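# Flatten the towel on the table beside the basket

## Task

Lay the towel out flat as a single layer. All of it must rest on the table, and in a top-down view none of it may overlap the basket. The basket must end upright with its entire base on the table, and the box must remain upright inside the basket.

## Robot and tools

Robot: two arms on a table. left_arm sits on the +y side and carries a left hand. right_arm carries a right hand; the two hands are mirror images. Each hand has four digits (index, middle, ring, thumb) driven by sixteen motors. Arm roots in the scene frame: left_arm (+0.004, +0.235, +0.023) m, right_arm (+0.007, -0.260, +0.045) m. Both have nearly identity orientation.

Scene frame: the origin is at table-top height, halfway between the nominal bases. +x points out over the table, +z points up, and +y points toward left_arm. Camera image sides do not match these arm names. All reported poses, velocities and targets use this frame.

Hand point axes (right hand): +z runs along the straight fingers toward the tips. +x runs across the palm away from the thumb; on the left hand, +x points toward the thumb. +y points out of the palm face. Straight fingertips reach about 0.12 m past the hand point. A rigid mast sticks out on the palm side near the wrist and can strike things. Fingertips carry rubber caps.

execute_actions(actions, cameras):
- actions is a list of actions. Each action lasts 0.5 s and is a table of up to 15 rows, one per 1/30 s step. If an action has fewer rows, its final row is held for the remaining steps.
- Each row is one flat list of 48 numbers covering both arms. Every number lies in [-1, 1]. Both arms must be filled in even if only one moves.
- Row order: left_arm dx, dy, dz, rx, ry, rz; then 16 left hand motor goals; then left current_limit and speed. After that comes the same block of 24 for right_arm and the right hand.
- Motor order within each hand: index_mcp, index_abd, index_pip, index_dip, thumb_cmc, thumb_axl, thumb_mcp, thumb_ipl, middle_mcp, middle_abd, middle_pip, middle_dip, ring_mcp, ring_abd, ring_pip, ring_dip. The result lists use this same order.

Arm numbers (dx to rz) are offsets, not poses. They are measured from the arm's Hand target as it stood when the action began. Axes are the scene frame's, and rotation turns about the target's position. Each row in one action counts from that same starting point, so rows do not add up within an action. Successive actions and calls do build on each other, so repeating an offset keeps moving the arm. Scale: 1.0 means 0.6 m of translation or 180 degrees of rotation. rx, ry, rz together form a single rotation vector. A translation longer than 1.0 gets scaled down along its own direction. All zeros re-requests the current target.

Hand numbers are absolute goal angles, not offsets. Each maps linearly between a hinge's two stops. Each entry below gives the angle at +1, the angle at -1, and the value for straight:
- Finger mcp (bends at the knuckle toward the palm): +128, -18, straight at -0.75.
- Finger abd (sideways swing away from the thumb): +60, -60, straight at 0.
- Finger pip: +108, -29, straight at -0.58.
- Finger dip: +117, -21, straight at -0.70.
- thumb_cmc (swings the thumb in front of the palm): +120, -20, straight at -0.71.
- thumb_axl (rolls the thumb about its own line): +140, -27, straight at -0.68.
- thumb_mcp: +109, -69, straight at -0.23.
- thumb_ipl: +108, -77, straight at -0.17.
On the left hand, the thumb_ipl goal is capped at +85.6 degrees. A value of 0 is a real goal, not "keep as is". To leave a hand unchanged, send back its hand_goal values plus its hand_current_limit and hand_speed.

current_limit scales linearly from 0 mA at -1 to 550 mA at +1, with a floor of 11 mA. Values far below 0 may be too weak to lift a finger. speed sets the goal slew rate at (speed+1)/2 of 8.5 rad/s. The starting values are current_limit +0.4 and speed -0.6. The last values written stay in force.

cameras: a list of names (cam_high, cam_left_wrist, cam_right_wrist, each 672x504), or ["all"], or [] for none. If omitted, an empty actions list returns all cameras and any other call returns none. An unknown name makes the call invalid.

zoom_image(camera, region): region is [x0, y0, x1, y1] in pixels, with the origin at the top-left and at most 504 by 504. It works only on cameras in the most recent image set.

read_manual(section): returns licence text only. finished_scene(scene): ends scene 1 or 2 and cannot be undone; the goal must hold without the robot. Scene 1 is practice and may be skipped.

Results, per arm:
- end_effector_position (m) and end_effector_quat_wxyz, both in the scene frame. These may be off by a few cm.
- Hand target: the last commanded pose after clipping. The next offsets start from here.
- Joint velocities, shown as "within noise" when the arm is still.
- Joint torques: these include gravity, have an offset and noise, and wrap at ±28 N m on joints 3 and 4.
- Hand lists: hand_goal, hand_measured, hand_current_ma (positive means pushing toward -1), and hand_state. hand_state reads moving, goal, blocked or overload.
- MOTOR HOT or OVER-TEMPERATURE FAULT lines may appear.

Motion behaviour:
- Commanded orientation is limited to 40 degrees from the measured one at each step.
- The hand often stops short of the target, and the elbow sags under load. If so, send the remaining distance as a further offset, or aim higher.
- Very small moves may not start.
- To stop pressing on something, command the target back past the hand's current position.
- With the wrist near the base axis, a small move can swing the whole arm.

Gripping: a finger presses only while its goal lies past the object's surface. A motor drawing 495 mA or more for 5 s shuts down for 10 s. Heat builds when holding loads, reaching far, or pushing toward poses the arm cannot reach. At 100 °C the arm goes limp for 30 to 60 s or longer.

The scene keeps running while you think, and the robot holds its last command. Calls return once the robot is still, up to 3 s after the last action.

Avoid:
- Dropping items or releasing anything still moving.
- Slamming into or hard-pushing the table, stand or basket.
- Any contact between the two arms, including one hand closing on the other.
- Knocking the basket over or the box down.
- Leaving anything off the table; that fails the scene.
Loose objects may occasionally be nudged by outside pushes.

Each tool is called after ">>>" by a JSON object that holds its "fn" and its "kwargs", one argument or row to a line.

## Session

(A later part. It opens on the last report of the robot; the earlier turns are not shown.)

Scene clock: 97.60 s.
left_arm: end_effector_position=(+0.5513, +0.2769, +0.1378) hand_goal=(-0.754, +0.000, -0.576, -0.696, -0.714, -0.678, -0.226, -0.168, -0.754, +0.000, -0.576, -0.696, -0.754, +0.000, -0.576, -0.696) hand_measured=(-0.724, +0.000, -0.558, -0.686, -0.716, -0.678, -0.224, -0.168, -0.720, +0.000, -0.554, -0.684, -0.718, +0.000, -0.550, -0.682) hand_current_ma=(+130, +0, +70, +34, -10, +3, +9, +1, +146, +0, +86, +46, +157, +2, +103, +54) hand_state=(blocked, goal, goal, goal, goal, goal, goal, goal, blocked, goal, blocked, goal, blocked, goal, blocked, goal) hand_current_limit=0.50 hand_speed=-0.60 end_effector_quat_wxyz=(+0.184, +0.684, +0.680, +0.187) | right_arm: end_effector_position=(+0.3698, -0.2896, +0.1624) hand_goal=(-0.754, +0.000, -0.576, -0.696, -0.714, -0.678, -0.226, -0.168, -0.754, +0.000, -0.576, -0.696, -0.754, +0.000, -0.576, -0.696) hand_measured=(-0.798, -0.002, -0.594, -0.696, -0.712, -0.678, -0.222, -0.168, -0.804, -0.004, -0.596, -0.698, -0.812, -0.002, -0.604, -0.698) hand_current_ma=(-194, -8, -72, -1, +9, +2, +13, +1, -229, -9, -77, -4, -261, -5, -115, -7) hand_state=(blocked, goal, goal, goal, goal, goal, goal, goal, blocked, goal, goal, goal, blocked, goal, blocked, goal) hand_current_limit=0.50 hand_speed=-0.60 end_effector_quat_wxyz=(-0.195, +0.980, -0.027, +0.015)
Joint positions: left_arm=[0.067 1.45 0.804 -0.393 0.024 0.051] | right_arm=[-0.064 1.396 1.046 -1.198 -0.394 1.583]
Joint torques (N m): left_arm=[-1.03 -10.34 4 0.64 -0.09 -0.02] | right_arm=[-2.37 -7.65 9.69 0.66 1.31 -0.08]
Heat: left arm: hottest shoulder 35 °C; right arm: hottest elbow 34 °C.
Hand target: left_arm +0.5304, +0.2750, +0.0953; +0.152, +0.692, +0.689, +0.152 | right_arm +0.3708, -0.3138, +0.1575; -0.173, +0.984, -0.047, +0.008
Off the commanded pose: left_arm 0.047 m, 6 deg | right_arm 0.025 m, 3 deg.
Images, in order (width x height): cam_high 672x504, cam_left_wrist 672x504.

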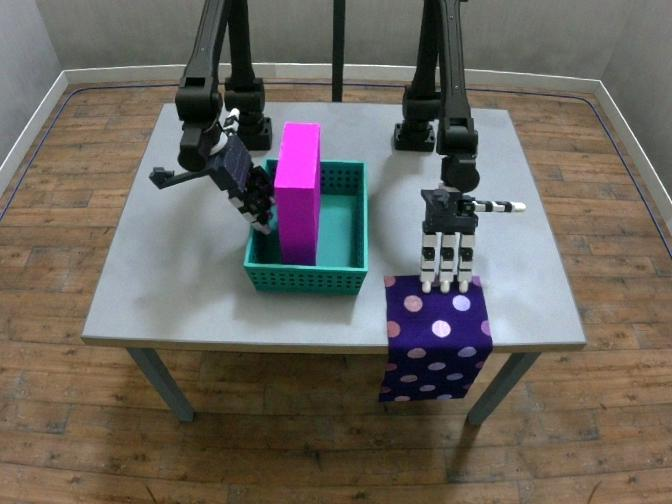

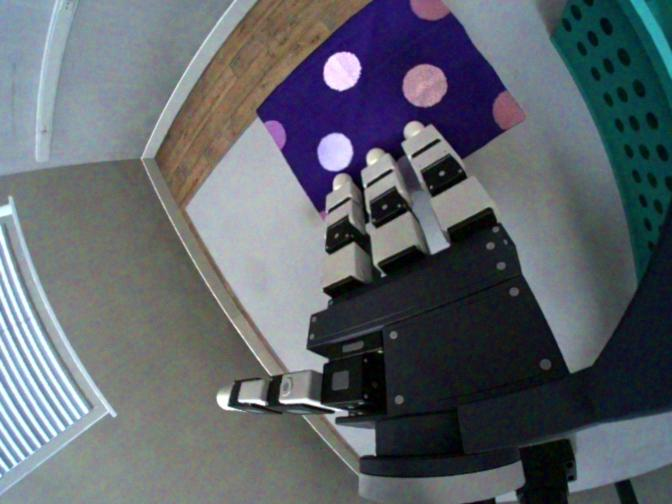

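>>> {"fn": "execute_actions", "kwargs": {
  "actions": [
    [[-0.035,0,0,0,0,0,-0.754,0,-0.576,-0.696,-0.714,-0.678,-0.226,-0.168,-0.754,0,-0.576,-0.696,-0.754,0,-0.576,-0.696,0.5,-0.6,0,0.035,0,0,0,0,-0.754,0,-0.576,-0.696,-0.714,-0.678,-0.226,-0.168,-0.754,0,-0.576,-0.696,-0.754,0,-0.576,-0.696,0.5,-0.6]],
    [[-0.035,0,0,0,0,0,-0.754,0,-0.576,-0.696,-0.714,-0.678,-0.226,-0.168,-0.754,0,-0.576,-0.696,-0.754,0,-0.576,-0.696,0.5,-0.6,0,0.005,0.07,0,0,0,-0.754,0,-0.576,-0.696,-0.714,-0.678,-0.226,-0.168,-0.754,0,-0.576,-0.696,-0.754,0,-0.576,-0.696,0.5,-0.6]],
    [[-0.035,0,0,0,0,0,-0.754,0,-0.576,-0.696,-0.714,-0.678,-0.226,-0.168,-0.754,0,-0.576,-0.696,-0.754,0,-0.576,-0.696,0.5,-0.6,0,0,0.09,0,0,0,-0.754,0,-0.576,-0.696,-0.714,-0.678,-0.226,-0.168,-0.754,0,-0.576,-0.696,-0.754,0,-0.576,-0.696,0.5,-0.6]]
  ],
  "cameras": ["all"]
}}

>>> {"fn": "zoom_image", "kwargs": {
  "camera": "cam_high",
  "region": [270, 170, 510, 410]
}}

Scene clock: 109.47 s.
left_arm: end_effector_position=(+0.4903, +0.2737, +0.1369) hand_goal=(-0.754, +0.000, -0.576, -0.696, -0.714, -0.678, -0.226, -0.168, -0.754, +0.000, -0.576, -0.696, -0.754, +0.000, -0.576, -0.696) hand_measured=(-0.724, +0.000, -0.558, -0.686, -0.716, -0.678, -0.224, -0.168, -0.720, +0.000, -0.554, -0.684, -0.718, +0.000, -0.550, -0.682) hand_current_ma=(+133, +0, +71, +35, -10, +3, +9, +1, +151, +0, +87, +47, +162, +1, +105, +55) hand_state=(blocked, goal, goal, goal, goal, goal, goal, goal, blocked, goal, blocked, goal, blocked, goal, blocked, goal) hand_current_limit=0.50 hand_speed=-0.60 end_effector_quat_wxyz=(+0.187, +0.684, +0.679, +0.190) | right_arm: end_effector_position=(+0.3584, -0.2901, +0.2394) hand_goal=(-0.754, +0.000, -0.576, -0.696, -0.714, -0.678, -0.226, -0.168, -0.754, +0.000, -0.576, -0.696, -0.754, +0.000, -0.576, -0.696) hand_measured=(-0.752, -0.002, -0.578, -0.696, -0.712, -0.678, -0.222, -0.168, -0.752, +0.000, -0.578, -0.698, -0.752, +0.000, -0.578, -0.698) hand_current_ma=(+9, -3, -5, -1, +9, +2, +14, +1, +8, +0, -5, -4, +8, +1, -6, -7) hand_state=(goal, goal, goal, goal, goal, goal, goal, goal, goal, goal, goal, goal, goal, goal, goal, goal) hand_current_limit=0.50 hand_speed=-0.60 end_effector_quat_wxyz=(-0.175, +0.984, -0.046, -0.005)
Joint positions: left_arm=[0.067 1.29 0.64 -0.382 0.024 0.051] | right_arm=[-0.048 1.346 1.201 -1.431 -0.352 1.632]
Joint torques (N m): left_arm=[-0.26 -7.36 3.93 0.25 0.07 0.06] | right_arm=[0.79 -8.64 13.38 0.47 -0.39 0.08]
Heat: left arm: hottest shoulder 35 °C; right arm: hottest elbow 34 °C.
Hand target: left_arm +0.4674, +0.2750, +0.0954; +0.152, +0.692, +0.689, +0.152 | right_arm +0.3708, -0.2898, +0.2536; -0.174, +0.984, -0.047, +0.008
Off the commanded pose: left_arm 0.048 m, 6 deg | right_arm 0.019 m, 1 deg.

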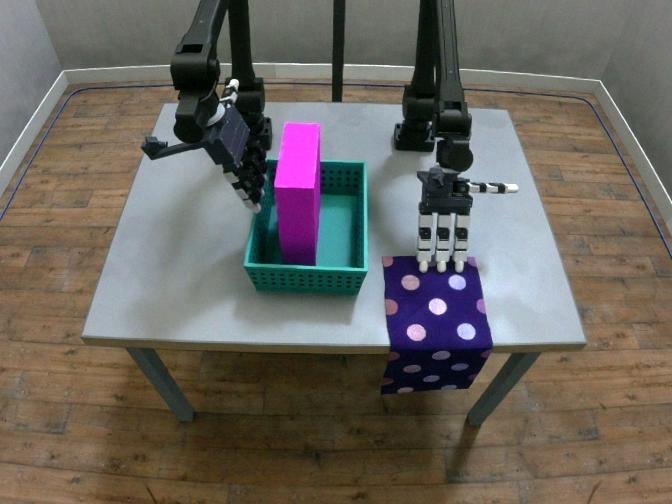

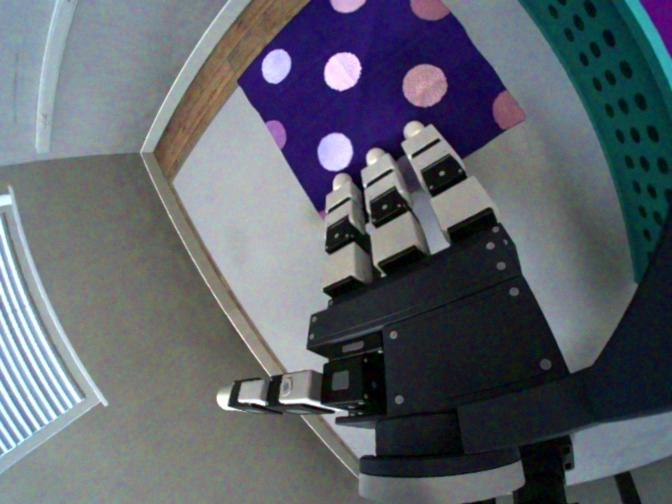

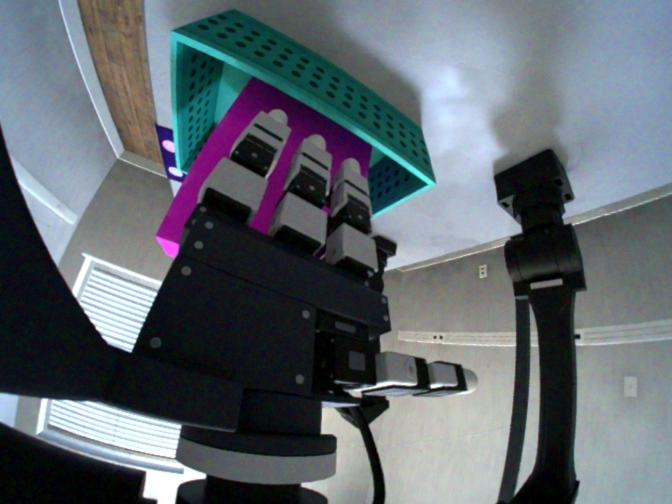

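Scaled by 2.100 from the camera's 672x504 image, which has a finer 960x720 frame.

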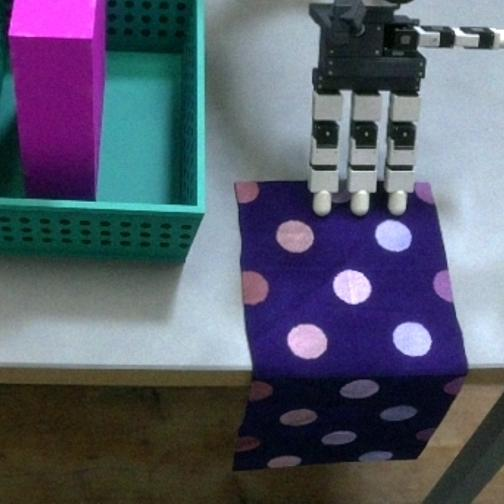

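>>> {"fn": "execute_actions", "kwargs": {
  "actions": [
    [[-0.04,0.008,0,0,0,0,-0.754,0,-0.576,-0.696,-0.714,-0.678,-0.226,-0.168,-0.754,0,-0.576,-0.696,-0.754,0,-0.576,-0.696,0.5,-0.6,0,0,0.08,0,0,0,-0.754,0,-0.576,-0.696,-0.714,-0.678,-0.226,-0.168,-0.754,0,-0.576,-0.696,-0.754,0,-0.576,-0.696,0.5,-0.6]],
    [[-0.04,0.008,0,0,0,0,-0.754,0,-0.576,-0.696,-0.714,-0.678,-0.226,-0.168,-0.754,0,-0.576,-0.696,-0.754,0,-0.576,-0.696,0.5,-0.6,0,-0.05,0.03,0,0,0,-0.754,0,-0.576,-0.696,-0.714,-0.678,-0.226,-0.168,-0.754,0,-0.576,-0.696,-0.754,0,-0.576,-0.696,0.5,-0.6]],
    [[-0.04,0.008,0,0,0,0,-0.754,0,-0.576,-0.696,-0.714,-0.678,-0.226,-0.168,-0.754,0,-0.576,-0.696,-0.754,0,-0.576,-0.696,0.5,-0.6,0,-0.1,0,0,0,0,-0.754,0,-0.576,-0.696,-0.714,-0.678,-0.226,-0.168,-0.754,0,-0.576,-0.696,-0.754,0,-0.576,-0.696,0.5,-0.6]],
    [[-0.04,0.008,0,0,0,0,-0.754,0,-0.576,-0.696,-0.714,-0.678,-0.226,-0.168,-0.754,0,-0.576,-0.696,-0.754,0,-0.576,-0.696,0.5,-0.6,0,-0.1,0,0,0,0,-0.754,0,-0.576,-0.696,-0.714,-0.678,-0.226,-0.168,-0.754,0,-0.576,-0.696,-0.754,0,-0.576,-0.696,0.5,-0.6]]
  ],
  "cameras": ["cam_high", "cam_left_wrist"]
}}

>>> {"fn": "zoom_image", "kwargs": {
  "camera": "cam_high",
  "region": [270, 150, 510, 390]
}}

Scene clock: 123.97 s.
left_arm: end_effector_position=(+0.3960, +0.2902, +0.1361) hand_goal=(-0.754, +0.000, -0.576, -0.696, -0.714, -0.678, -0.226, -0.168, -0.754, +0.000, -0.576, -0.696, -0.754, +0.000, -0.576, -0.696) hand_measured=(-0.720, +0.000, -0.556, -0.686, -0.716, -0.678, -0.224, -0.168, -0.718, +0.000, -0.554, -0.684, -0.716, +0.000, -0.550, -0.682) hand_current_ma=(+148, +0, +78, +38, -10, +3, +9, +1, +157, +0, +91, +49, +167, +1, +108, +56) hand_state=(blocked, goal, goal, goal, goal, goal, goal, goal, blocked, goal, blocked, goal, blocked, goal, blocked, goal) hand_current_limit=0.50 hand_speed=-0.60 end_effector_quat_wxyz=(+0.190, +0.685, +0.677, +0.192) | right_arm: end_effector_position=(+0.3579, -0.4338, +0.3051) hand_goal=(-0.754, +0.000, -0.576, -0.696, -0.714, -0.678, -0.226, -0.168, -0.754, +0.000, -0.576, -0.696, -0.754, +0.000, -0.576, -0.696) hand_measured=(-0.750, -0.002, -0.578, -0.696, -0.712, -0.678, -0.222, -0.168, -0.750, +0.000, -0.576, -0.698, -0.750, +0.000, -0.578, -0.698) hand_current_ma=(+16, -3, -3, -1, +9, +2, +14, +1, +16, +0, -3, -4, +17, +1, -4, -7) hand_state=(goal, goal, goal, goal, goal, goal, goal, goal, goal, goal, goal, goal, goal, goal, goal, goal) hand_current_limit=0.50 hand_speed=-0.60 end_effector_quat_wxyz=(-0.163, +0.985, -0.058, +0.015)
Joint positions: left_arm=[0.163 0.987 0.424 -0.465 0.077 0.138] | right_arm=[-0.401 1.409 1.436 -1.676 -0.319 1.292]
Joint torques (N m): left_arm=[0.85 -2.96 4.23 -0.18 -0.11 0.22] | right_arm=[0.26 -9.23 13.72 0.49 -0.57 -0.13]
Heat: left arm: hottest shoulder 35 °C; right arm: hottest elbow 37 °C.
Hand target: left_arm +0.3713, +0.2942, +0.0954; +0.152, +0.692, +0.690, +0.152 | right_arm +0.3708, -0.4398, +0.3197; -0.174, +0.984, -0.047, +0.008
Off the commanded pose: left_arm 0.048 m, 7 deg | right_arm 0.020 m, 2 deg.
joint sent to its limit (right arm) — joint 4 (wrist pitch), lower limit. The joint targets are off in orientation, not in position.
Images, in order (width x height): cam_high 672x504, cam_left_wrist 672x504.

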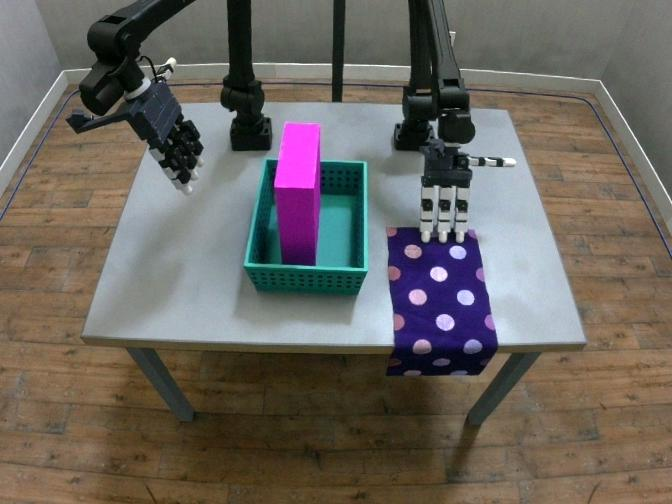

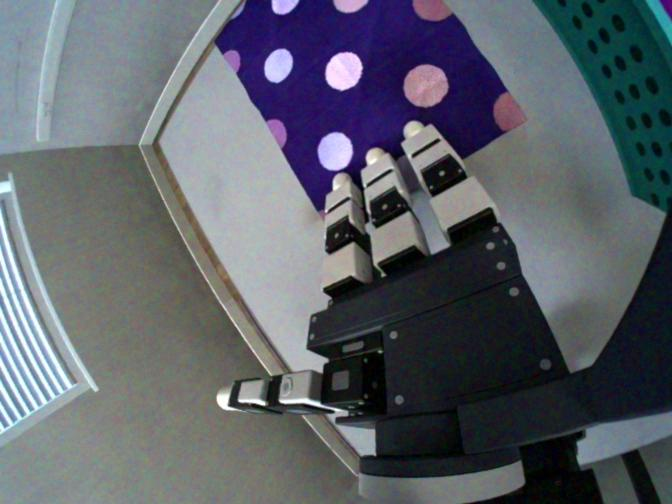

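Scaled by 2.100 from the camera's 672x504 image, which has a finer 960x720 frame.

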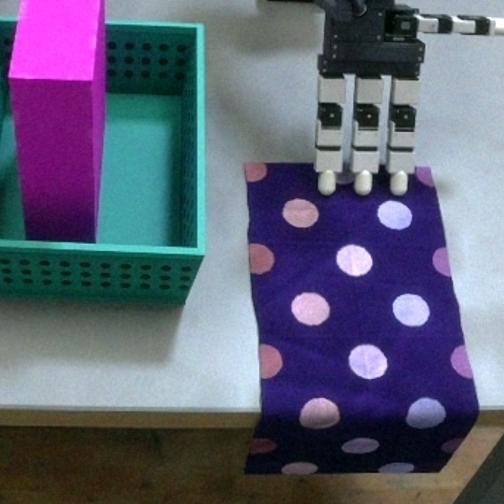

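>>> {"fn": "execute_actions", "kwargs": {
  "actions": [
    [[-0.035,0.005,0,0,0.02,0,-0.754,0,-0.576,-0.696,-0.714,-0.678,-0.226,-0.168,-0.754,0,-0.576,-0.696,-0.754,0,-0.576,-0.696,0.5,-0.6,-0.05,0,0,0,0,0,-0.754,0,-0.576,-0.696,-0.714,-0.678,-0.226,-0.168,-0.754,0,-0.576,-0.696,-0.754,0,-0.576,-0.696,0.5,-0.6]],
    [[-0.035,0.005,0,0,0.02,0,-0.754,0,-0.576,-0.696,-0.714,-0.678,-0.226,-0.168,-0.754,0,-0.576,-0.696,-0.754,0,-0.576,-0.696,0.5,-0.6,-0.05,0,0,0,0,0,-0.754,0,-0.576,-0.696,-0.714,-0.678,-0.226,-0.168,-0.754,0,-0.576,-0.696,-0.754,0,-0.576,-0.696,0.5,-0.6]]
  ],
  "cameras": ["cam_high", "cam_left_wrist"]
}}

>>> {"fn": "zoom_image", "kwargs": {
  "camera": "cam_high",
  "region": [270, 150, 510, 390]
}}

Scene clock: 135.70 s.
left_arm: end_effector_position=(+0.3536, +0.2976, +0.1327) hand_goal=(-0.754, +0.000, -0.576, -0.696, -0.714, -0.678, -0.226, -0.168, -0.754, +0.000, -0.576, -0.696, -0.754, +0.000, -0.576, -0.696) hand_measured=(-0.718, +0.000, -0.554, -0.686, -0.716, -0.678, -0.224, -0.168, -0.712, +0.000, -0.550, -0.682, -0.708, +0.000, -0.544, -0.678) hand_current_ma=(+163, +0, +85, +41, -10, +3, +9, +1, +187, +0, +107, +57, +209, +1, +135, +70) hand_state=(blocked, goal, blocked, goal, goal, goal, goal, goal, blocked, goal, blocked, goal, blocked, goal, blocked, goal) hand_current_limit=0.50 hand_speed=-0.60 end_effector_quat_wxyz=(+0.147, +0.695, +0.687, +0.152) | right_arm: end_effector_position=(+0.3174, -0.4368, +0.3230) hand_goal=(-0.754, +0.000, -0.576, -0.696, -0.714, -0.678, -0.226, -0.168, -0.754, +0.000, -0.576, -0.696, -0.754, +0.000, -0.576, -0.696) hand_measured=(-0.750, +0.000, -0.578, -0.696, -0.712, -0.678, -0.222, -0.168, -0.750, +0.000, -0.576, -0.698, -0.750, +0.000, -0.578, -0.698) hand_current_ma=(+16, -2, -3, -1, +9, +2, +15, +1, +16, +0, -3, -4, +17, +1, -4, -7) hand_state=(goal, goal, goal, goal, goal, goal, goal, goal, goal, goal, goal, goal, goal, goal, goal, goal) hand_current_limit=0.50 hand_speed=-0.60 end_effector_quat_wxyz=(-0.149, +0.986, -0.052, +0.046)
Joint positions: left_arm=[0.215 0.867 0.424 -0.708 0.077 0.194] | right_arm=[-0.448 1.273 1.355 -1.678 -0.311 1.241]
Joint torques (N m): left_arm=[0.67 -0.97 5.07 -0.68 -0.26 0.21] | right_arm=[-0.26 -8.47 7.88 0.69 -0.34 -0.11]
Heat: left arm: hottest shoulder 34 °C; right arm: hottest elbow 39 °C.
Hand target: left_arm +0.3292, +0.3002, +0.0953; +0.108, +0.700, +0.698, +0.108 | right_arm +0.3109, -0.4399, +0.3196; -0.173, +0.984, -0.047, +0.008
Off the commanded pose: left_arm 0.045 m, 7 deg | right_arm 0.008 m, 5 deg.
joint sent to its limit (right arm) — joint 4 (wrist pitch), lower limit. The joint targets are off in orientation, not in position.
Images, in order (width x height): cam_high 672x504, cam_left_wrist 672x504.

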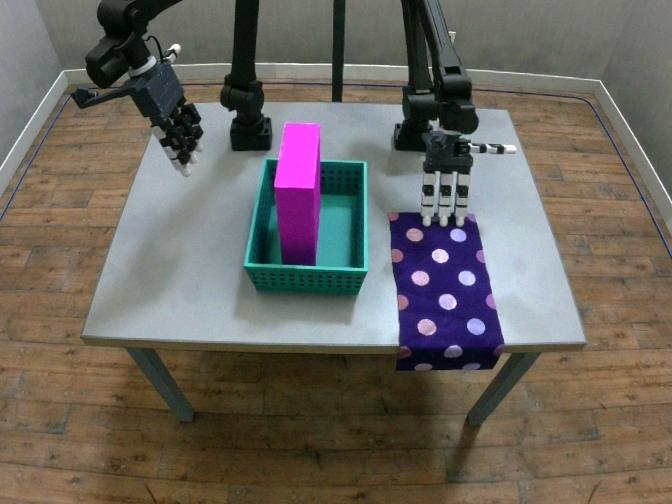

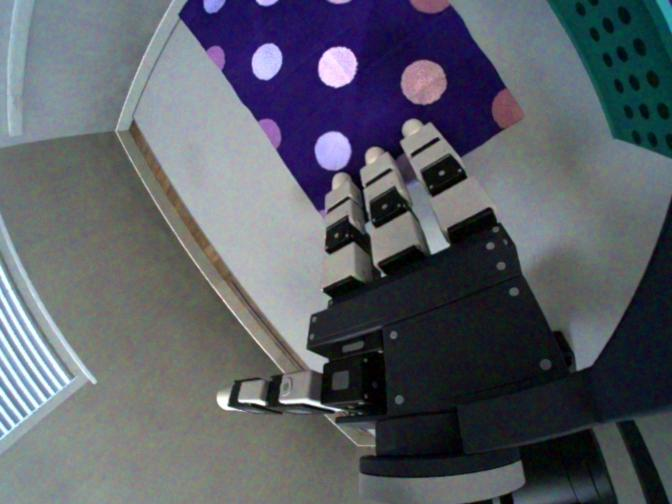

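Scaled by 2.100 from the camera's 672x504 image, which has a finer 960x720 frame.

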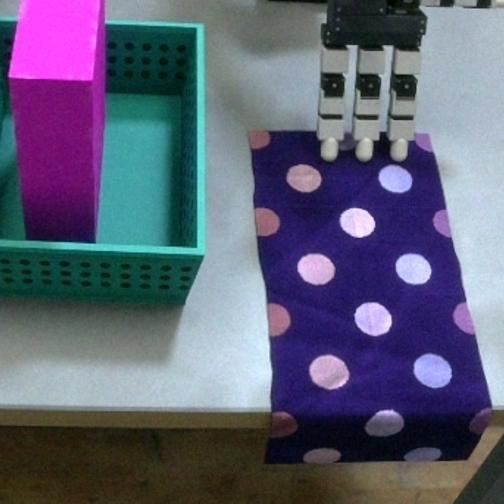

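>>> {"fn": "execute_actions", "kwargs": {
  "actions": [
    [[-0.04,0,0.008,0,0.02,0,-0.754,0,-0.576,-0.696,-0.714,-0.678,-0.226,-0.168,-0.754,0,-0.576,-0.696,-0.754,0,-0.576,-0.696,0.5,-0.6,-0.05,0,0,0,0,0,-0.754,0,-0.576,-0.696,-0.714,-0.678,-0.226,-0.168,-0.754,0,-0.576,-0.696,-0.754,0,-0.576,-0.696,0.5,-0.6]],
    [[-0.04,0,0.004,0,0.02,0,-0.754,0,-0.576,-0.696,-0.714,-0.678,-0.226,-0.168,-0.754,0,-0.576,-0.696,-0.754,0,-0.576,-0.696,0.5,-0.6,-0.05,0,0,0,0,0,-0.754,0,-0.576,-0.696,-0.714,-0.678,-0.226,-0.168,-0.754,0,-0.576,-0.696,-0.754,0,-0.576,-0.696,0.5,-0.6]]
  ],
  "cameras": ["cam_high", "cam_left_wrist"]
}}

>>> {"fn": "zoom_image", "kwargs": {
  "camera": "cam_high",
  "region": [270, 150, 510, 390]
}}

Scene clock: 143.67 s.
left_arm: end_effector_position=(+0.3032, +0.2989, +0.1306) hand_goal=(-0.754, +0.000, -0.576, -0.696, -0.714, -0.678, -0.226, -0.168, -0.754, +0.000, -0.576, -0.696, -0.754, +0.000, -0.576, -0.696) hand_measured=(-0.718, +0.000, -0.554, -0.686, -0.716, -0.678, -0.224, -0.168, -0.710, +0.000, -0.548, -0.680, -0.706, +0.000, -0.542, -0.676) hand_current_ma=(+164, +0, +85, +41, -10, +3, +9, +1, +196, +0, +111, +59, +222, +1, +143, +76) hand_state=(blocked, goal, blocked, goal, goal, goal, goal, goal, blocked, goal, blocked, goal, blocked, goal, blocked, goal) hand_current_limit=0.50 hand_speed=-0.60 end_effector_quat_wxyz=(+0.098, +0.702, +0.698, +0.103) | right_arm: end_effector_position=(+0.2564, -0.4372, +0.3226) hand_goal=(-0.754, +0.000, -0.576, -0.696, -0.714, -0.678, -0.226, -0.168, -0.754, +0.000, -0.576, -0.696, -0.754, +0.000, -0.576, -0.696) hand_measured=(-0.750, +0.000, -0.578, -0.696, -0.712, -0.678, -0.222, -0.168, -0.750, +0.000, -0.576, -0.698, -0.750, +0.000, -0.578, -0.698) hand_current_ma=(+16, -2, -3, -1, +9, +2, +15, +1, +16, +0, -3, -4, +17, +1, -4, -7) hand_state=(goal, goal, goal, goal, goal, goal, goal, goal, goal, goal, goal, goal, goal, goal, goal, goal) hand_current_limit=0.50 hand_speed=-0.60 end_effector_quat_wxyz=(-0.128, +0.988, -0.059, +0.063)
Joint positions: left_arm=[0.255 0.743 0.434 -0.982 0.061 0.238] | right_arm=[-0.518 1.106 1.218 -1.679 -0.285 1.19]
Joint torques (N m): left_arm=[0.73 0.32 5.72 -0.84 -0.42 0.2] | right_arm=[-0.5 -5.95 8.24 0.84 -0.29 -0.14]
Heat: left arm: hottest shoulder 34 °C; right arm: hottest elbow 37 °C.
Hand target: left_arm +0.2813, +0.3002, +0.1026; +0.064, +0.705, +0.703, +0.064 | right_arm +0.2508, -0.4398, +0.3196; -0.174, +0.984, -0.047, +0.008
Off the commanded pose: left_arm 0.036 m, 6 deg | right_arm 0.007 m, 8 deg.
joint sent to its limit (right arm) — joint 4 (wrist pitch), lower limit. The joint targets are off in orientation, not in position.
Images, in order (width x height): cam_high 672x504, cam_left_wrist 672x504.

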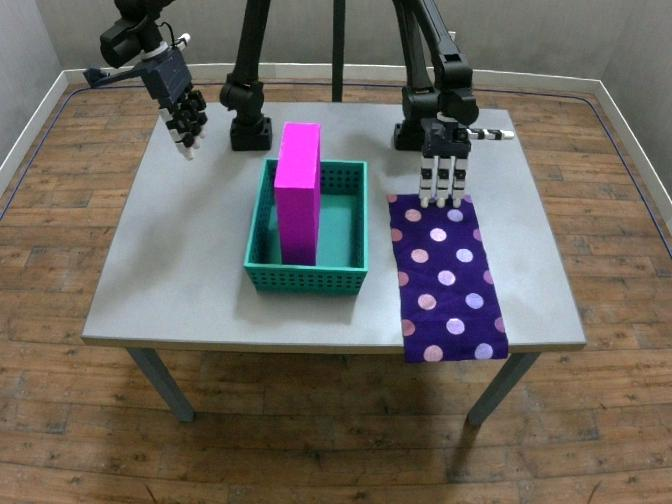

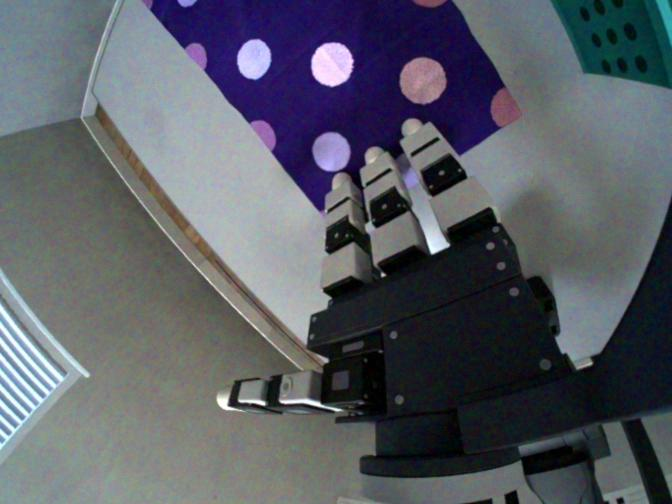

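Scaled by 2.100 from the camera's 672x504 image, which has a finer 960x720 frame.

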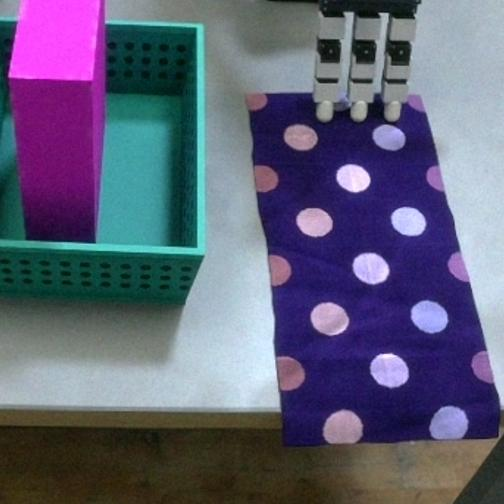

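>>> {"fn": "execute_actions", "kwargs": {
  "actions": [
    [[-0.014,0,-0.008,0,0.026,0,-0.754,0,-0.576,-0.696,-0.714,-0.678,-0.226,-0.168,-0.754,0,-0.576,-0.696,-0.754,0,-0.576,-0.696,0.5,-0.6,0,0,0,0,0,0,-0.754,0,-0.576,-0.696,-0.714,-0.678,-0.226,-0.168,-0.754,0,-0.576,-0.696,-0.754,0,-0.576,-0.696,0.5,-0.6]],
    [[-0.014,0,-0.008,0,0.026,0,-0.754,0,-0.576,-0.696,-0.714,-0.678,-0.226,-0.168,-0.754,0,-0.576,-0.696,-0.754,0,-0.576,-0.696,0.5,-0.6,0,0,0,0,0,0,-0.754,0,-0.576,-0.696,-0.714,-0.678,-0.226,-0.168,-0.754,0,-0.576,-0.696,-0.754,0,-0.576,-0.696,0.5,-0.6]],
    [[-0.014,0,-0.009,0,0.026,0,-0.754,0,-0.576,-0.696,-0.714,-0.678,-0.226,-0.168,-0.754,0,-0.576,-0.696,-0.754,0,-0.576,-0.696,0.5,-0.6,0,0,0,0,0,0,-0.754,0,-0.576,-0.696,-0.714,-0.678,-0.226,-0.168,-0.754,0,-0.576,-0.696,-0.754,0,-0.576,-0.696,0.5,-0.6]]
  ],
  "cameras": ["cam_high", "cam_left_wrist"]
}}

>>> {"fn": "zoom_image", "kwargs": {
  "camera": "cam_high",
  "region": [310, 130, 550, 370]
}}

Scene clock: 156.53 s.
left_arm: end_effector_position=(+0.2821, +0.3040, +0.1220) hand_goal=(-0.754, +0.000, -0.576, -0.696, -0.714, -0.678, -0.226, -0.168, -0.754, +0.000, -0.576, -0.696, -0.754, +0.000, -0.576, -0.696) hand_measured=(-0.728, +0.000, -0.560, -0.686, -0.716, -0.678, -0.224, -0.168, -0.710, +0.000, -0.548, -0.680, -0.698, +0.000, -0.536, -0.672) hand_current_ma=(+113, +0, +64, +40, -10, +3, +9, +1, +196, +0, +111, +59, +257, +1, +169, +94) hand_state=(blocked, goal, goal, goal, goal, goal, goal, goal, blocked, goal, blocked, goal, blocked, goal, blocked, blocked) hand_current_limit=0.50 hand_speed=-0.60 end_effector_quat_wxyz=(+0.019, +0.706, +0.707, +0.027) | right_arm: end_effector_position=(+0.2565, -0.4372, +0.3226) hand_goal=(-0.754, +0.000, -0.576, -0.696, -0.714, -0.678, -0.226, -0.168, -0.754, +0.000, -0.576, -0.696, -0.754, +0.000, -0.576, -0.696) hand_measured=(-0.750, +0.000, -0.578, -0.696, -0.712, -0.678, -0.222, -0.168, -0.750, +0.000, -0.576, -0.698, -0.750, +0.000, -0.578, -0.698) hand_current_ma=(+16, -2, -3, -1, +9, +2, +15, +1, +16, +0, -3, -4, +17, +1, -4, -7) hand_state=(goal, goal, goal, goal, goal, goal, goal, goal, goal, goal, goal, goal, goal, goal, goal, goal) hand_current_limit=0.50 hand_speed=-0.60 end_effector_quat_wxyz=(-0.128, +0.988, -0.059, +0.063)
Joint positions: left_arm=[0.255 0.837 0.525 -1.192 0.003 0.238] | right_arm=[-0.518 1.106 1.218 -1.679 -0.285 1.19]
Joint torques (N m): left_arm=[-0.85 1.08 4.45 -1.06 -0.65 0.04] | right_arm=[-0.5 -6.07 8.23 0.83 -0.29 -0.13]
Heat: left arm: hottest shoulder 34 °C; right arm: hottest elbow 37 °C.
Hand target: left_arm +0.2562, +0.3003, +0.0876; -0.022, +0.708, +0.706, -0.023 | right_arm +0.2509, -0.4398, +0.3196; -0.174, +0.984, -0.047, +0.008
Off the commanded pose: left_arm 0.043 m, 7 deg | right_arm 0.007 m, 8 deg.
joint sent to its limit (right arm) — joint 4 (wrist pitch), lower limit. The joint targets are off in orientation, not in position.
Images, in order (width x height): cam_high 672x504, cam_left_wrist 672x504.

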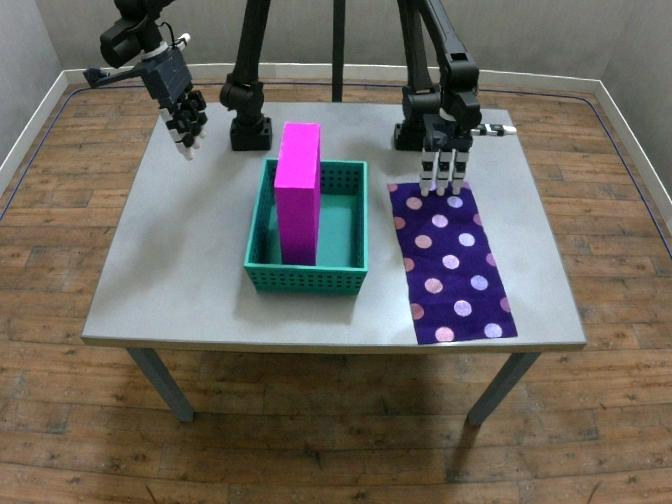

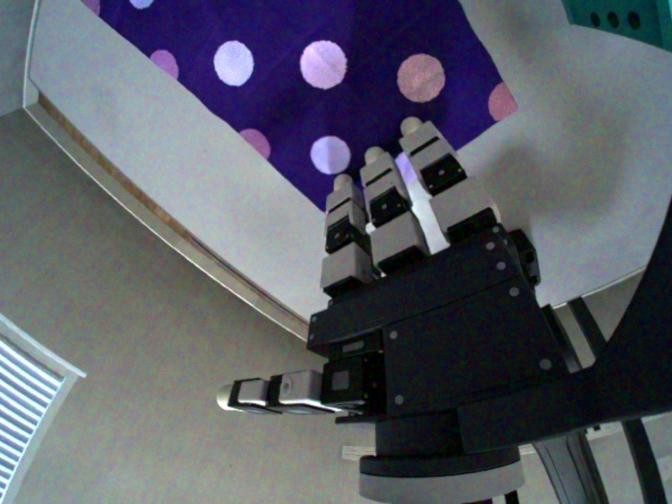

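Scaled by 2.100 from the camera's 672x504 image, which has a finer 960x720 frame.

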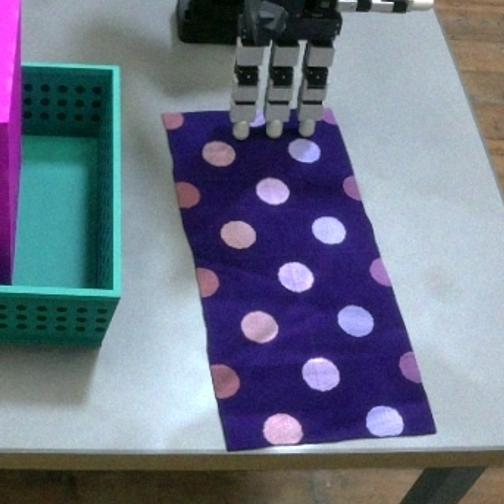

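>>> {"fn": "execute_actions", "kwargs": {
  "actions": [
    [[-0.02,0,-0.004,0,0.018,0,-0.754,0,-0.576,-0.696,-0.714,-0.678,-0.226,-0.168,-0.754,0,-0.576,-0.696,-0.754,0,-0.576,-0.696,0.5,-0.6,0,0,0,0,0,0,-0.754,0,-0.576,-0.696,-0.714,-0.678,-0.226,-0.168,-0.754,0,-0.576,-0.696,-0.754,0,-0.576,-0.696,0.5,-0.6]],
    [[-0.02,0,-0.004,0,0.018,0,-0.754,0,-0.576,-0.696,-0.714,-0.678,-0.226,-0.168,-0.754,0,-0.576,-0.696,-0.754,0,-0.576,-0.696,0.5,-0.6,0,0,0,0,0,0,-0.754,0,-0.576,-0.696,-0.714,-0.678,-0.226,-0.168,-0.754,0,-0.576,-0.696,-0.754,0,-0.576,-0.696,0.5,-0.6]]
  ],
  "cameras": ["cam_high", "cam_left_wrist"]
}}

>>> {"fn": "zoom_image", "kwargs": {
  "camera": "cam_high",
  "region": [310, 130, 550, 370]
}}

Scene clock: 163.93 s.
left_arm: end_effector_position=(+0.2598, +0.3036, +0.1156) hand_goal=(-0.754, +0.000, -0.576, -0.696, -0.714, -0.678, -0.226, -0.168, -0.754, +0.000, -0.576, -0.696, -0.754, +0.000, -0.576, -0.696) hand_measured=(-0.746, +0.000, -0.572, -0.692, -0.716, -0.678, -0.224, -0.168, -0.710, +0.000, -0.548, -0.680, -0.694, -0.006, -0.530, -0.668) hand_current_ma=(+29, +0, +15, +11, -8, +3, +9, +1, +196, -2, +111, +59, +280, -18, +192, +111) hand_state=(goal, goal, goal, goal, goal, goal, goal, goal, blocked, goal, blocked, goal, blocked, goal, blocked, blocked) hand_current_limit=0.50 hand_speed=-0.60 end_effector_quat_wxyz=(-0.022, +0.706, +0.707, -0.013) | right_arm: end_effector_position=(+0.2565, -0.4372, +0.3226) hand_goal=(-0.754, +0.000, -0.576, -0.696, -0.714, -0.678, -0.226, -0.168, -0.754, +0.000, -0.576, -0.696, -0.754, +0.000, -0.576, -0.696) hand_measured=(-0.750, +0.000, -0.578, -0.696, -0.712, -0.678, -0.222, -0.168, -0.750, +0.000, -0.576, -0.698, -0.750, +0.000, -0.578, -0.698) hand_current_ma=(+16, -2, -3, -1, +9, +2, +15, +1, +16, +0, -3, -4, +17, +1, -4, -7) hand_state=(goal, goal, goal, goal, goal, goal, goal, goal, goal, goal, goal, goal, goal, goal, goal, goal) hand_current_limit=0.50 hand_speed=-0.60 end_effector_quat_wxyz=(-0.128, +0.988, -0.059, +0.063)
Joint positions: left_arm=[0.255 0.855 0.543 -1.305 -0.025 0.238] | right_arm=[-0.518 1.106 1.218 -1.679 -0.285 1.19]
Joint torques (N m): left_arm=[-0.5 0.97 3.84 -1.06 -0.65 0.03] | right_arm=[-0.38 -6.01 8.27 0.84 -0.28 -0.14]
Heat: left arm: hottest shoulder 34 °C; right arm: hottest elbow 36 °C.
Hand target: left_arm +0.2322, +0.3003, +0.0829; -0.062, +0.705, +0.703, -0.062 | right_arm +0.2509, -0.4398, +0.3196; -0.174, +0.984, -0.047, +0.008
Off the commanded pose: left_arm 0.043 m, 7 deg | right_arm 0.007 m, 8 deg.
joint sent to its limit (right arm) — joint 4 (wrist pitch), lower limit. The joint targets are off in orientation, not in position.
Images, in order (width x height): cam_high 672x504, cam_left_wrist 672x504.

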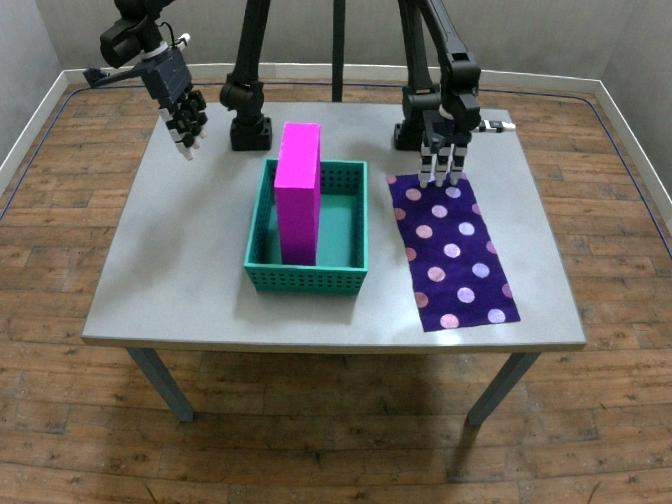

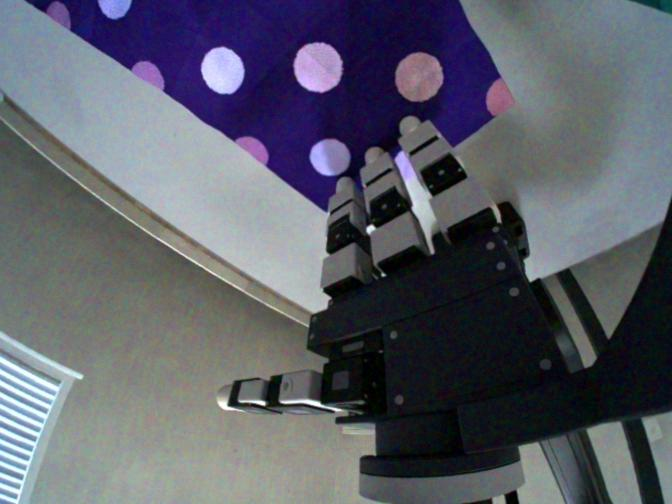

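Scaled by 2.100 from the camera's 672x504 image, which has a finer 960x720 frame.

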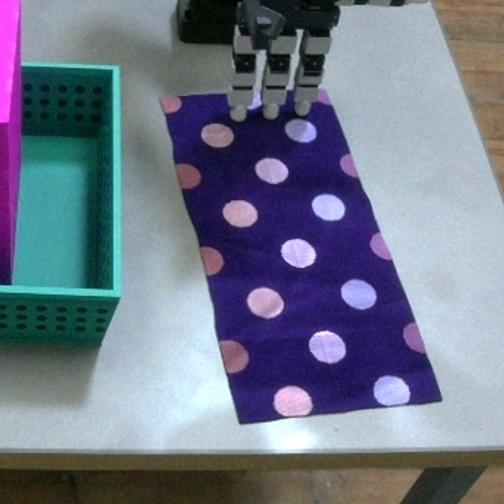

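>>> {"fn": "execute_actions", "kwargs": {
  "actions": [
    [[0.03,0,0.025,0,0,0,-0.754,0,-0.576,-0.696,-0.714,-0.678,-0.226,-0.168,-0.754,0,-0.576,-0.696,-0.754,0,-0.576,-0.696,0.5,-0.6,0,0,0,0,0,0,-0.754,0,-0.576,-0.696,-0.714,-0.678,-0.226,-0.168,-0.754,0,-0.576,-0.696,-0.754,0,-0.576,-0.696,0.5,-0.6]],
    [[0.01,0,0.05,0,0,0,-0.754,0,-0.576,-0.696,-0.714,-0.678,-0.226,-0.168,-0.754,0,-0.576,-0.696,-0.754,0,-0.576,-0.696,0.5,-0.6,0,0,0,0,0,0,-0.754,0,-0.576,-0.696,-0.714,-0.678,-0.226,-0.168,-0.754,0,-0.576,-0.696,-0.754,0,-0.576,-0.696,0.5,-0.6]],
    [[0,0,0.07,0,-0.03,0,-0.754,0,-0.576,-0.696,-0.714,-0.678,-0.226,-0.168,-0.754,0,-0.576,-0.696,-0.754,0,-0.576,-0.696,0.5,-0.6,0,0,0,0,0,0,-0.754,0,-0.576,-0.696,-0.714,-0.678,-0.226,-0.168,-0.754,0,-0.576,-0.696,-0.754,0,-0.576,-0.696,0.5,-0.6]],
    [[0,0,0.08,0,-0.03,0,-0.754,0,-0.576,-0.696,-0.714,-0.678,-0.226,-0.168,-0.754,0,-0.576,-0.696,-0.754,0,-0.576,-0.696,0.5,-0.6,0,0,0,0,0,0,-0.754,0,-0.576,-0.696,-0.714,-0.678,-0.226,-0.168,-0.754,0,-0.576,-0.696,-0.754,0,-0.576,-0.696,0.5,-0.6]]
  ],
  "cameras": ["all"]
}}

>>> {"fn": "zoom_image", "kwargs": {
  "camera": "cam_high",
  "region": [220, 110, 560, 370]
}}

Scene clock: 173.67 s.
left_arm: end_effector_position=(+0.2480, +0.2953, +0.1985) hand_goal=(-0.754, +0.000, -0.576, -0.696, -0.714, -0.678, -0.226, -0.168, -0.754, +0.000, -0.576, -0.696, -0.754, +0.000, -0.576, -0.696) hand_measured=(-0.750, +0.000, -0.574, -0.694, -0.714, -0.678, -0.224, -0.168, -0.750, +0.000, -0.572, -0.694, -0.750, -0.004, -0.572, -0.694) hand_current_ma=(+18, +0, +10, +8, -1, +3, +11, +1, +18, -2, +10, +9, +16, -10, +11, +9) hand_state=(goal, goal, goal, goal, goal, goal, goal, goal, goal, goal, goal, goal, goal, goal, goal, goal) hand_current_limit=0.50 hand_speed=-0.60 end_effector_quat_wxyz=(-0.005, +0.710, +0.704, -0.008) | right_arm: end_effector_position=(+0.2565, -0.4372, +0.3226) hand_goal=(-0.754, +0.000, -0.576, -0.696, -0.714, -0.678, -0.226, -0.168, -0.754, +0.000, -0.576, -0.696, -0.754, +0.000, -0.576, -0.696) hand_measured=(-0.750, +0.000, -0.578, -0.696, -0.712, -0.678, -0.222, -0.168, -0.750, +0.000, -0.576, -0.698, -0.750, +0.000, -0.578, -0.698) hand_current_ma=(+16, -2, -3, -1, +9, +2, +15, +1, +16, +0, -3, -4, +17, +1, -4, -7) hand_state=(goal, goal, goal, goal, goal, goal, goal, goal, goal, goal, goal, goal, goal, goal, goal, goal) hand_current_limit=0.50 hand_speed=-0.60 end_effector_quat_wxyz=(-0.128, +0.988, -0.059, +0.063)
Joint positions: left_arm=[0.255 0.733 0.707 -1.563 0 0.247] | right_arm=[-0.518 1.106 1.218 -1.679 -0.285 1.19]
Joint torques (N m): left_arm=[0.62 -1.38 10.44 0.29 0.09 0.13] | right_arm=[-0.56 -6.42 8.25 0.79 -0.28 -0.13]
Heat: left arm: hottest shoulder 34 °C; right arm: hottest elbow 36 °C.
Hand target: left_arm +0.2562, +0.3003, +0.2178; +0.005, +0.708, +0.706, +0.004 | right_arm +0.2509, -0.4398, +0.3196; -0.174, +0.984, -0.047, +0.008
Off the commanded pose: left_arm 0.021 m, 2 deg | right_arm 0.007 m, 8 deg.
joint sent to its limit (right arm) — joint 4 (wrist pitch), lower limit. The joint targets are off in orientation, not in position.

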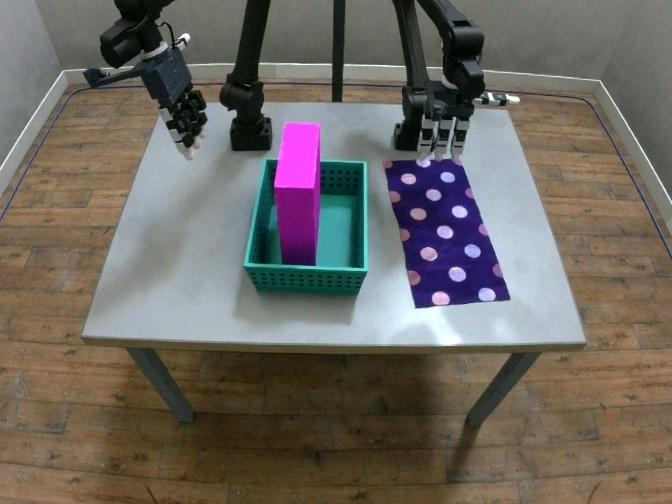

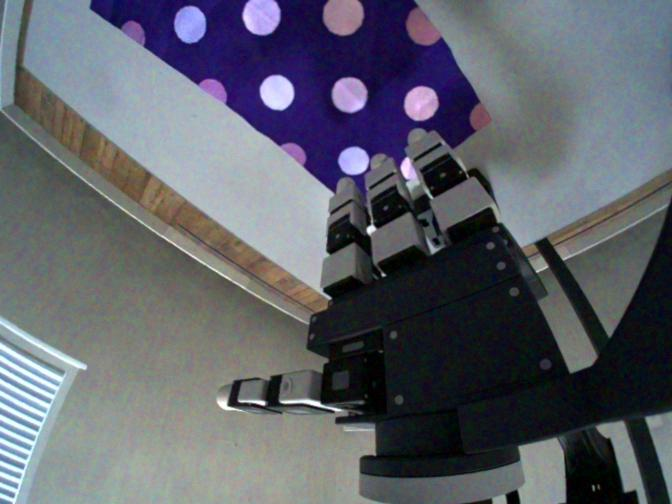

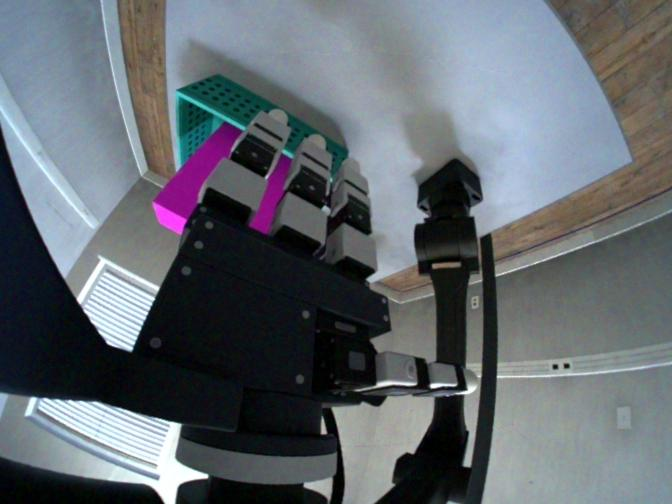

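Scaled by 1.482 from the camera's 672x504 image, which has a finer 960x720 frame.

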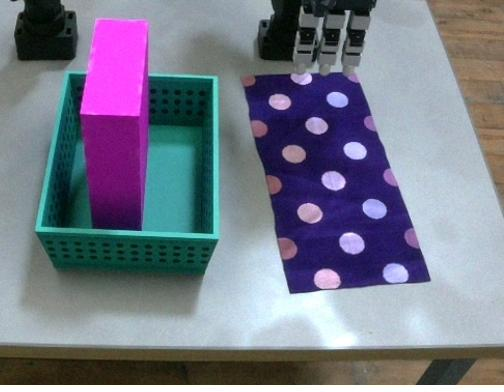

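>>> {"fn": "execute_actions", "kwargs": {
  "actions": [
    [[0.04,0.06,0.1,0,-0.05,0,-0.754,0,-0.576,-0.696,-0.714,-0.678,-0.226,-0.168,-0.754,0,-0.576,-0.696,-0.754,0,-0.576,-0.696,0.5,-0.6,0,0,0,0,0,0,-0.754,0,-0.576,-0.696,-0.714,-0.678,-0.226,-0.168,-0.754,0,-0.576,-0.696,-0.754,0,-0.576,-0.696,0.5,-0.6]],
    [[0.06,0.1,0.06,0,-0.05,0,-0.754,0,-0.576,-0.696,-0.714,-0.678,-0.226,-0.168,-0.754,0,-0.576,-0.696,-0.754,0,-0.576,-0.696,0.5,-0.6,0,0,0,0,0,0,-0.754,0,-0.576,-0.696,-0.714,-0.678,-0.226,-0.168,-0.754,0,-0.576,-0.696,-0.754,0,-0.576,-0.696,0.5,-0.6]],
    [[0.06,0.1,0.04,0,0,0,-0.754,0,-0.576,-0.696,-0.714,-0.678,-0.226,-0.168,-0.754,0,-0.576,-0.696,-0.754,0,-0.576,-0.696,0.5,-0.6,0,0,0,0,0,0,-0.754,0,-0.576,-0.696,-0.714,-0.678,-0.226,-0.168,-0.754,0,-0.576,-0.696,-0.754,0,-0.576,-0.696,0.5,-0.6]]
  ],
  "cameras": ["cam_high", "cam_left_wrist"]
}}

>>> {"fn": "zoom_image", "kwargs": {
  "camera": "cam_high",
  "region": [340, 110, 560, 330]
}}

>>> {"fn": "zoom_image", "kwargs": {
  "camera": "cam_high",
  "region": [220, 110, 440, 330]
}}

Scene clock: 183.70 s.
left_arm: end_effector_position=(+0.3446, +0.4479, +0.3127) hand_goal=(-0.754, +0.000, -0.576, -0.696, -0.714, -0.678, -0.226, -0.168, -0.754, +0.000, -0.576, -0.696, -0.754, +0.000, -0.576, -0.696) hand_measured=(-0.754, +0.000, -0.574, -0.694, -0.714, -0.678, -0.224, -0.168, -0.754, +0.000, -0.574, -0.694, -0.754, -0.002, -0.574, -0.694) hand_current_ma=(-1, +0, +6, +8, -3, +3, +13, +1, -1, -2, +6, +9, -1, -4, +6, +9) hand_state=(goal, goal, goal, goal, goal, goal, goal, goal, goal, goal, goal, goal, goal, goal, goal, goal) hand_current_limit=0.50 hand_speed=-0.60 end_effector_quat_wxyz=(+0.113, +0.697, +0.703, +0.091) | right_arm: end_effector_position=(+0.2565, -0.4372, +0.3226) hand_goal=(-0.754, +0.000, -0.576, -0.696, -0.714, -0.678, -0.226, -0.168, -0.754, +0.000, -0.576, -0.696, -0.754, +0.000, -0.576, -0.696) hand_measured=(-0.750, +0.000, -0.578, -0.696, -0.712, -0.678, -0.222, -0.168, -0.750, +0.000, -0.576, -0.698, -0.750, +0.000, -0.578, -0.698) hand_current_ma=(+16, -2, -3, -1, +9, +2, +15, +1, +16, +0, -3, -4, +17, +1, -4, -7) hand_state=(goal, goal, goal, goal, goal, goal, goal, goal, goal, goal, goal, goal, goal, goal, goal, goal) hand_current_limit=0.50 hand_speed=-0.60 end_effector_quat_wxyz=(-0.128, +0.988, -0.059, +0.063)
Joint positions: left_arm=[0.765 1.043 1.076 -1.41 0.218 0.72] | right_arm=[-0.518 1.106 1.218 -1.679 -0.285 1.19]
Joint torques (N m): left_arm=[-0.26 -6.95 11.25 1.17 0.39 0.11] | right_arm=[-0.21 -5.89 8.28 0.81 -0.3 -0.14]
Heat: left arm: hottest waist 33 °C; right arm: hottest elbow 36 °C.
Hand target: left_arm +0.3521, +0.4562, +0.3377; +0.115, +0.699, +0.697, +0.115 | right_arm +0.2509, -0.4398, +0.3196; -0.174, +0.984, -0.047, +0.008
Off the commanded pose: left_arm 0.027 m, 3 deg | right_arm 0.007 m, 8 deg.
joint sent to its limit (right arm) — joint 4 (wrist pitch), lower limit. The joint targets are off in orientation, not in position.
Images, in order (width x height): cam_high 672x504, cam_left_wrist 672x504.

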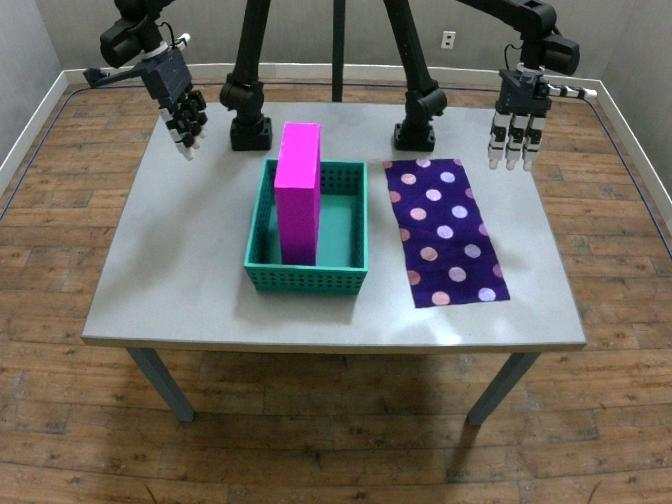

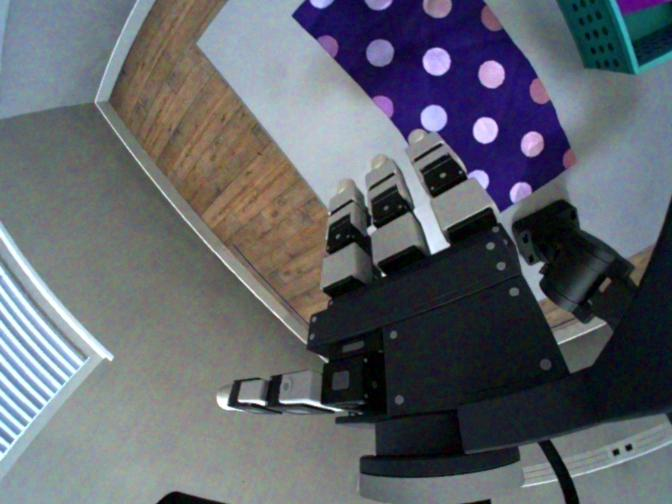

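Scaled by 2.291 from the camera's 672x504 image, which has a finer 960x720 frame.

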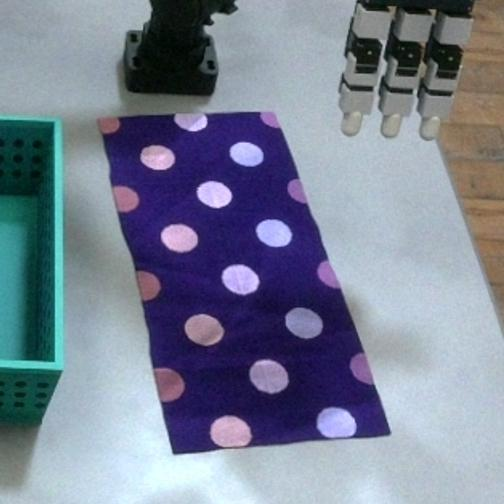

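Scaled by 2.291 from the camera's 672x504 image, which has a finer 960x720 frame.

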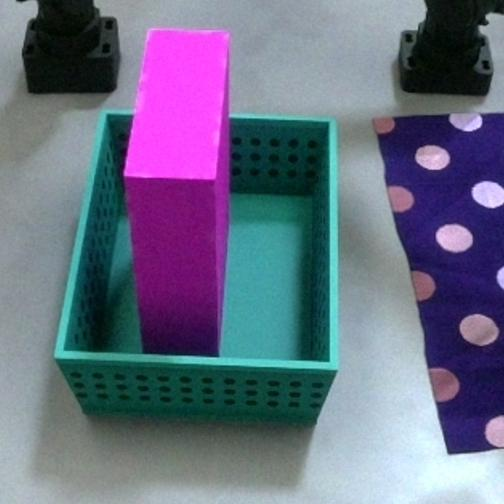

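>>> {"fn": "finished_scene", "kwargs": {
  "scene": 2
}}

The scene is finished: the task was done.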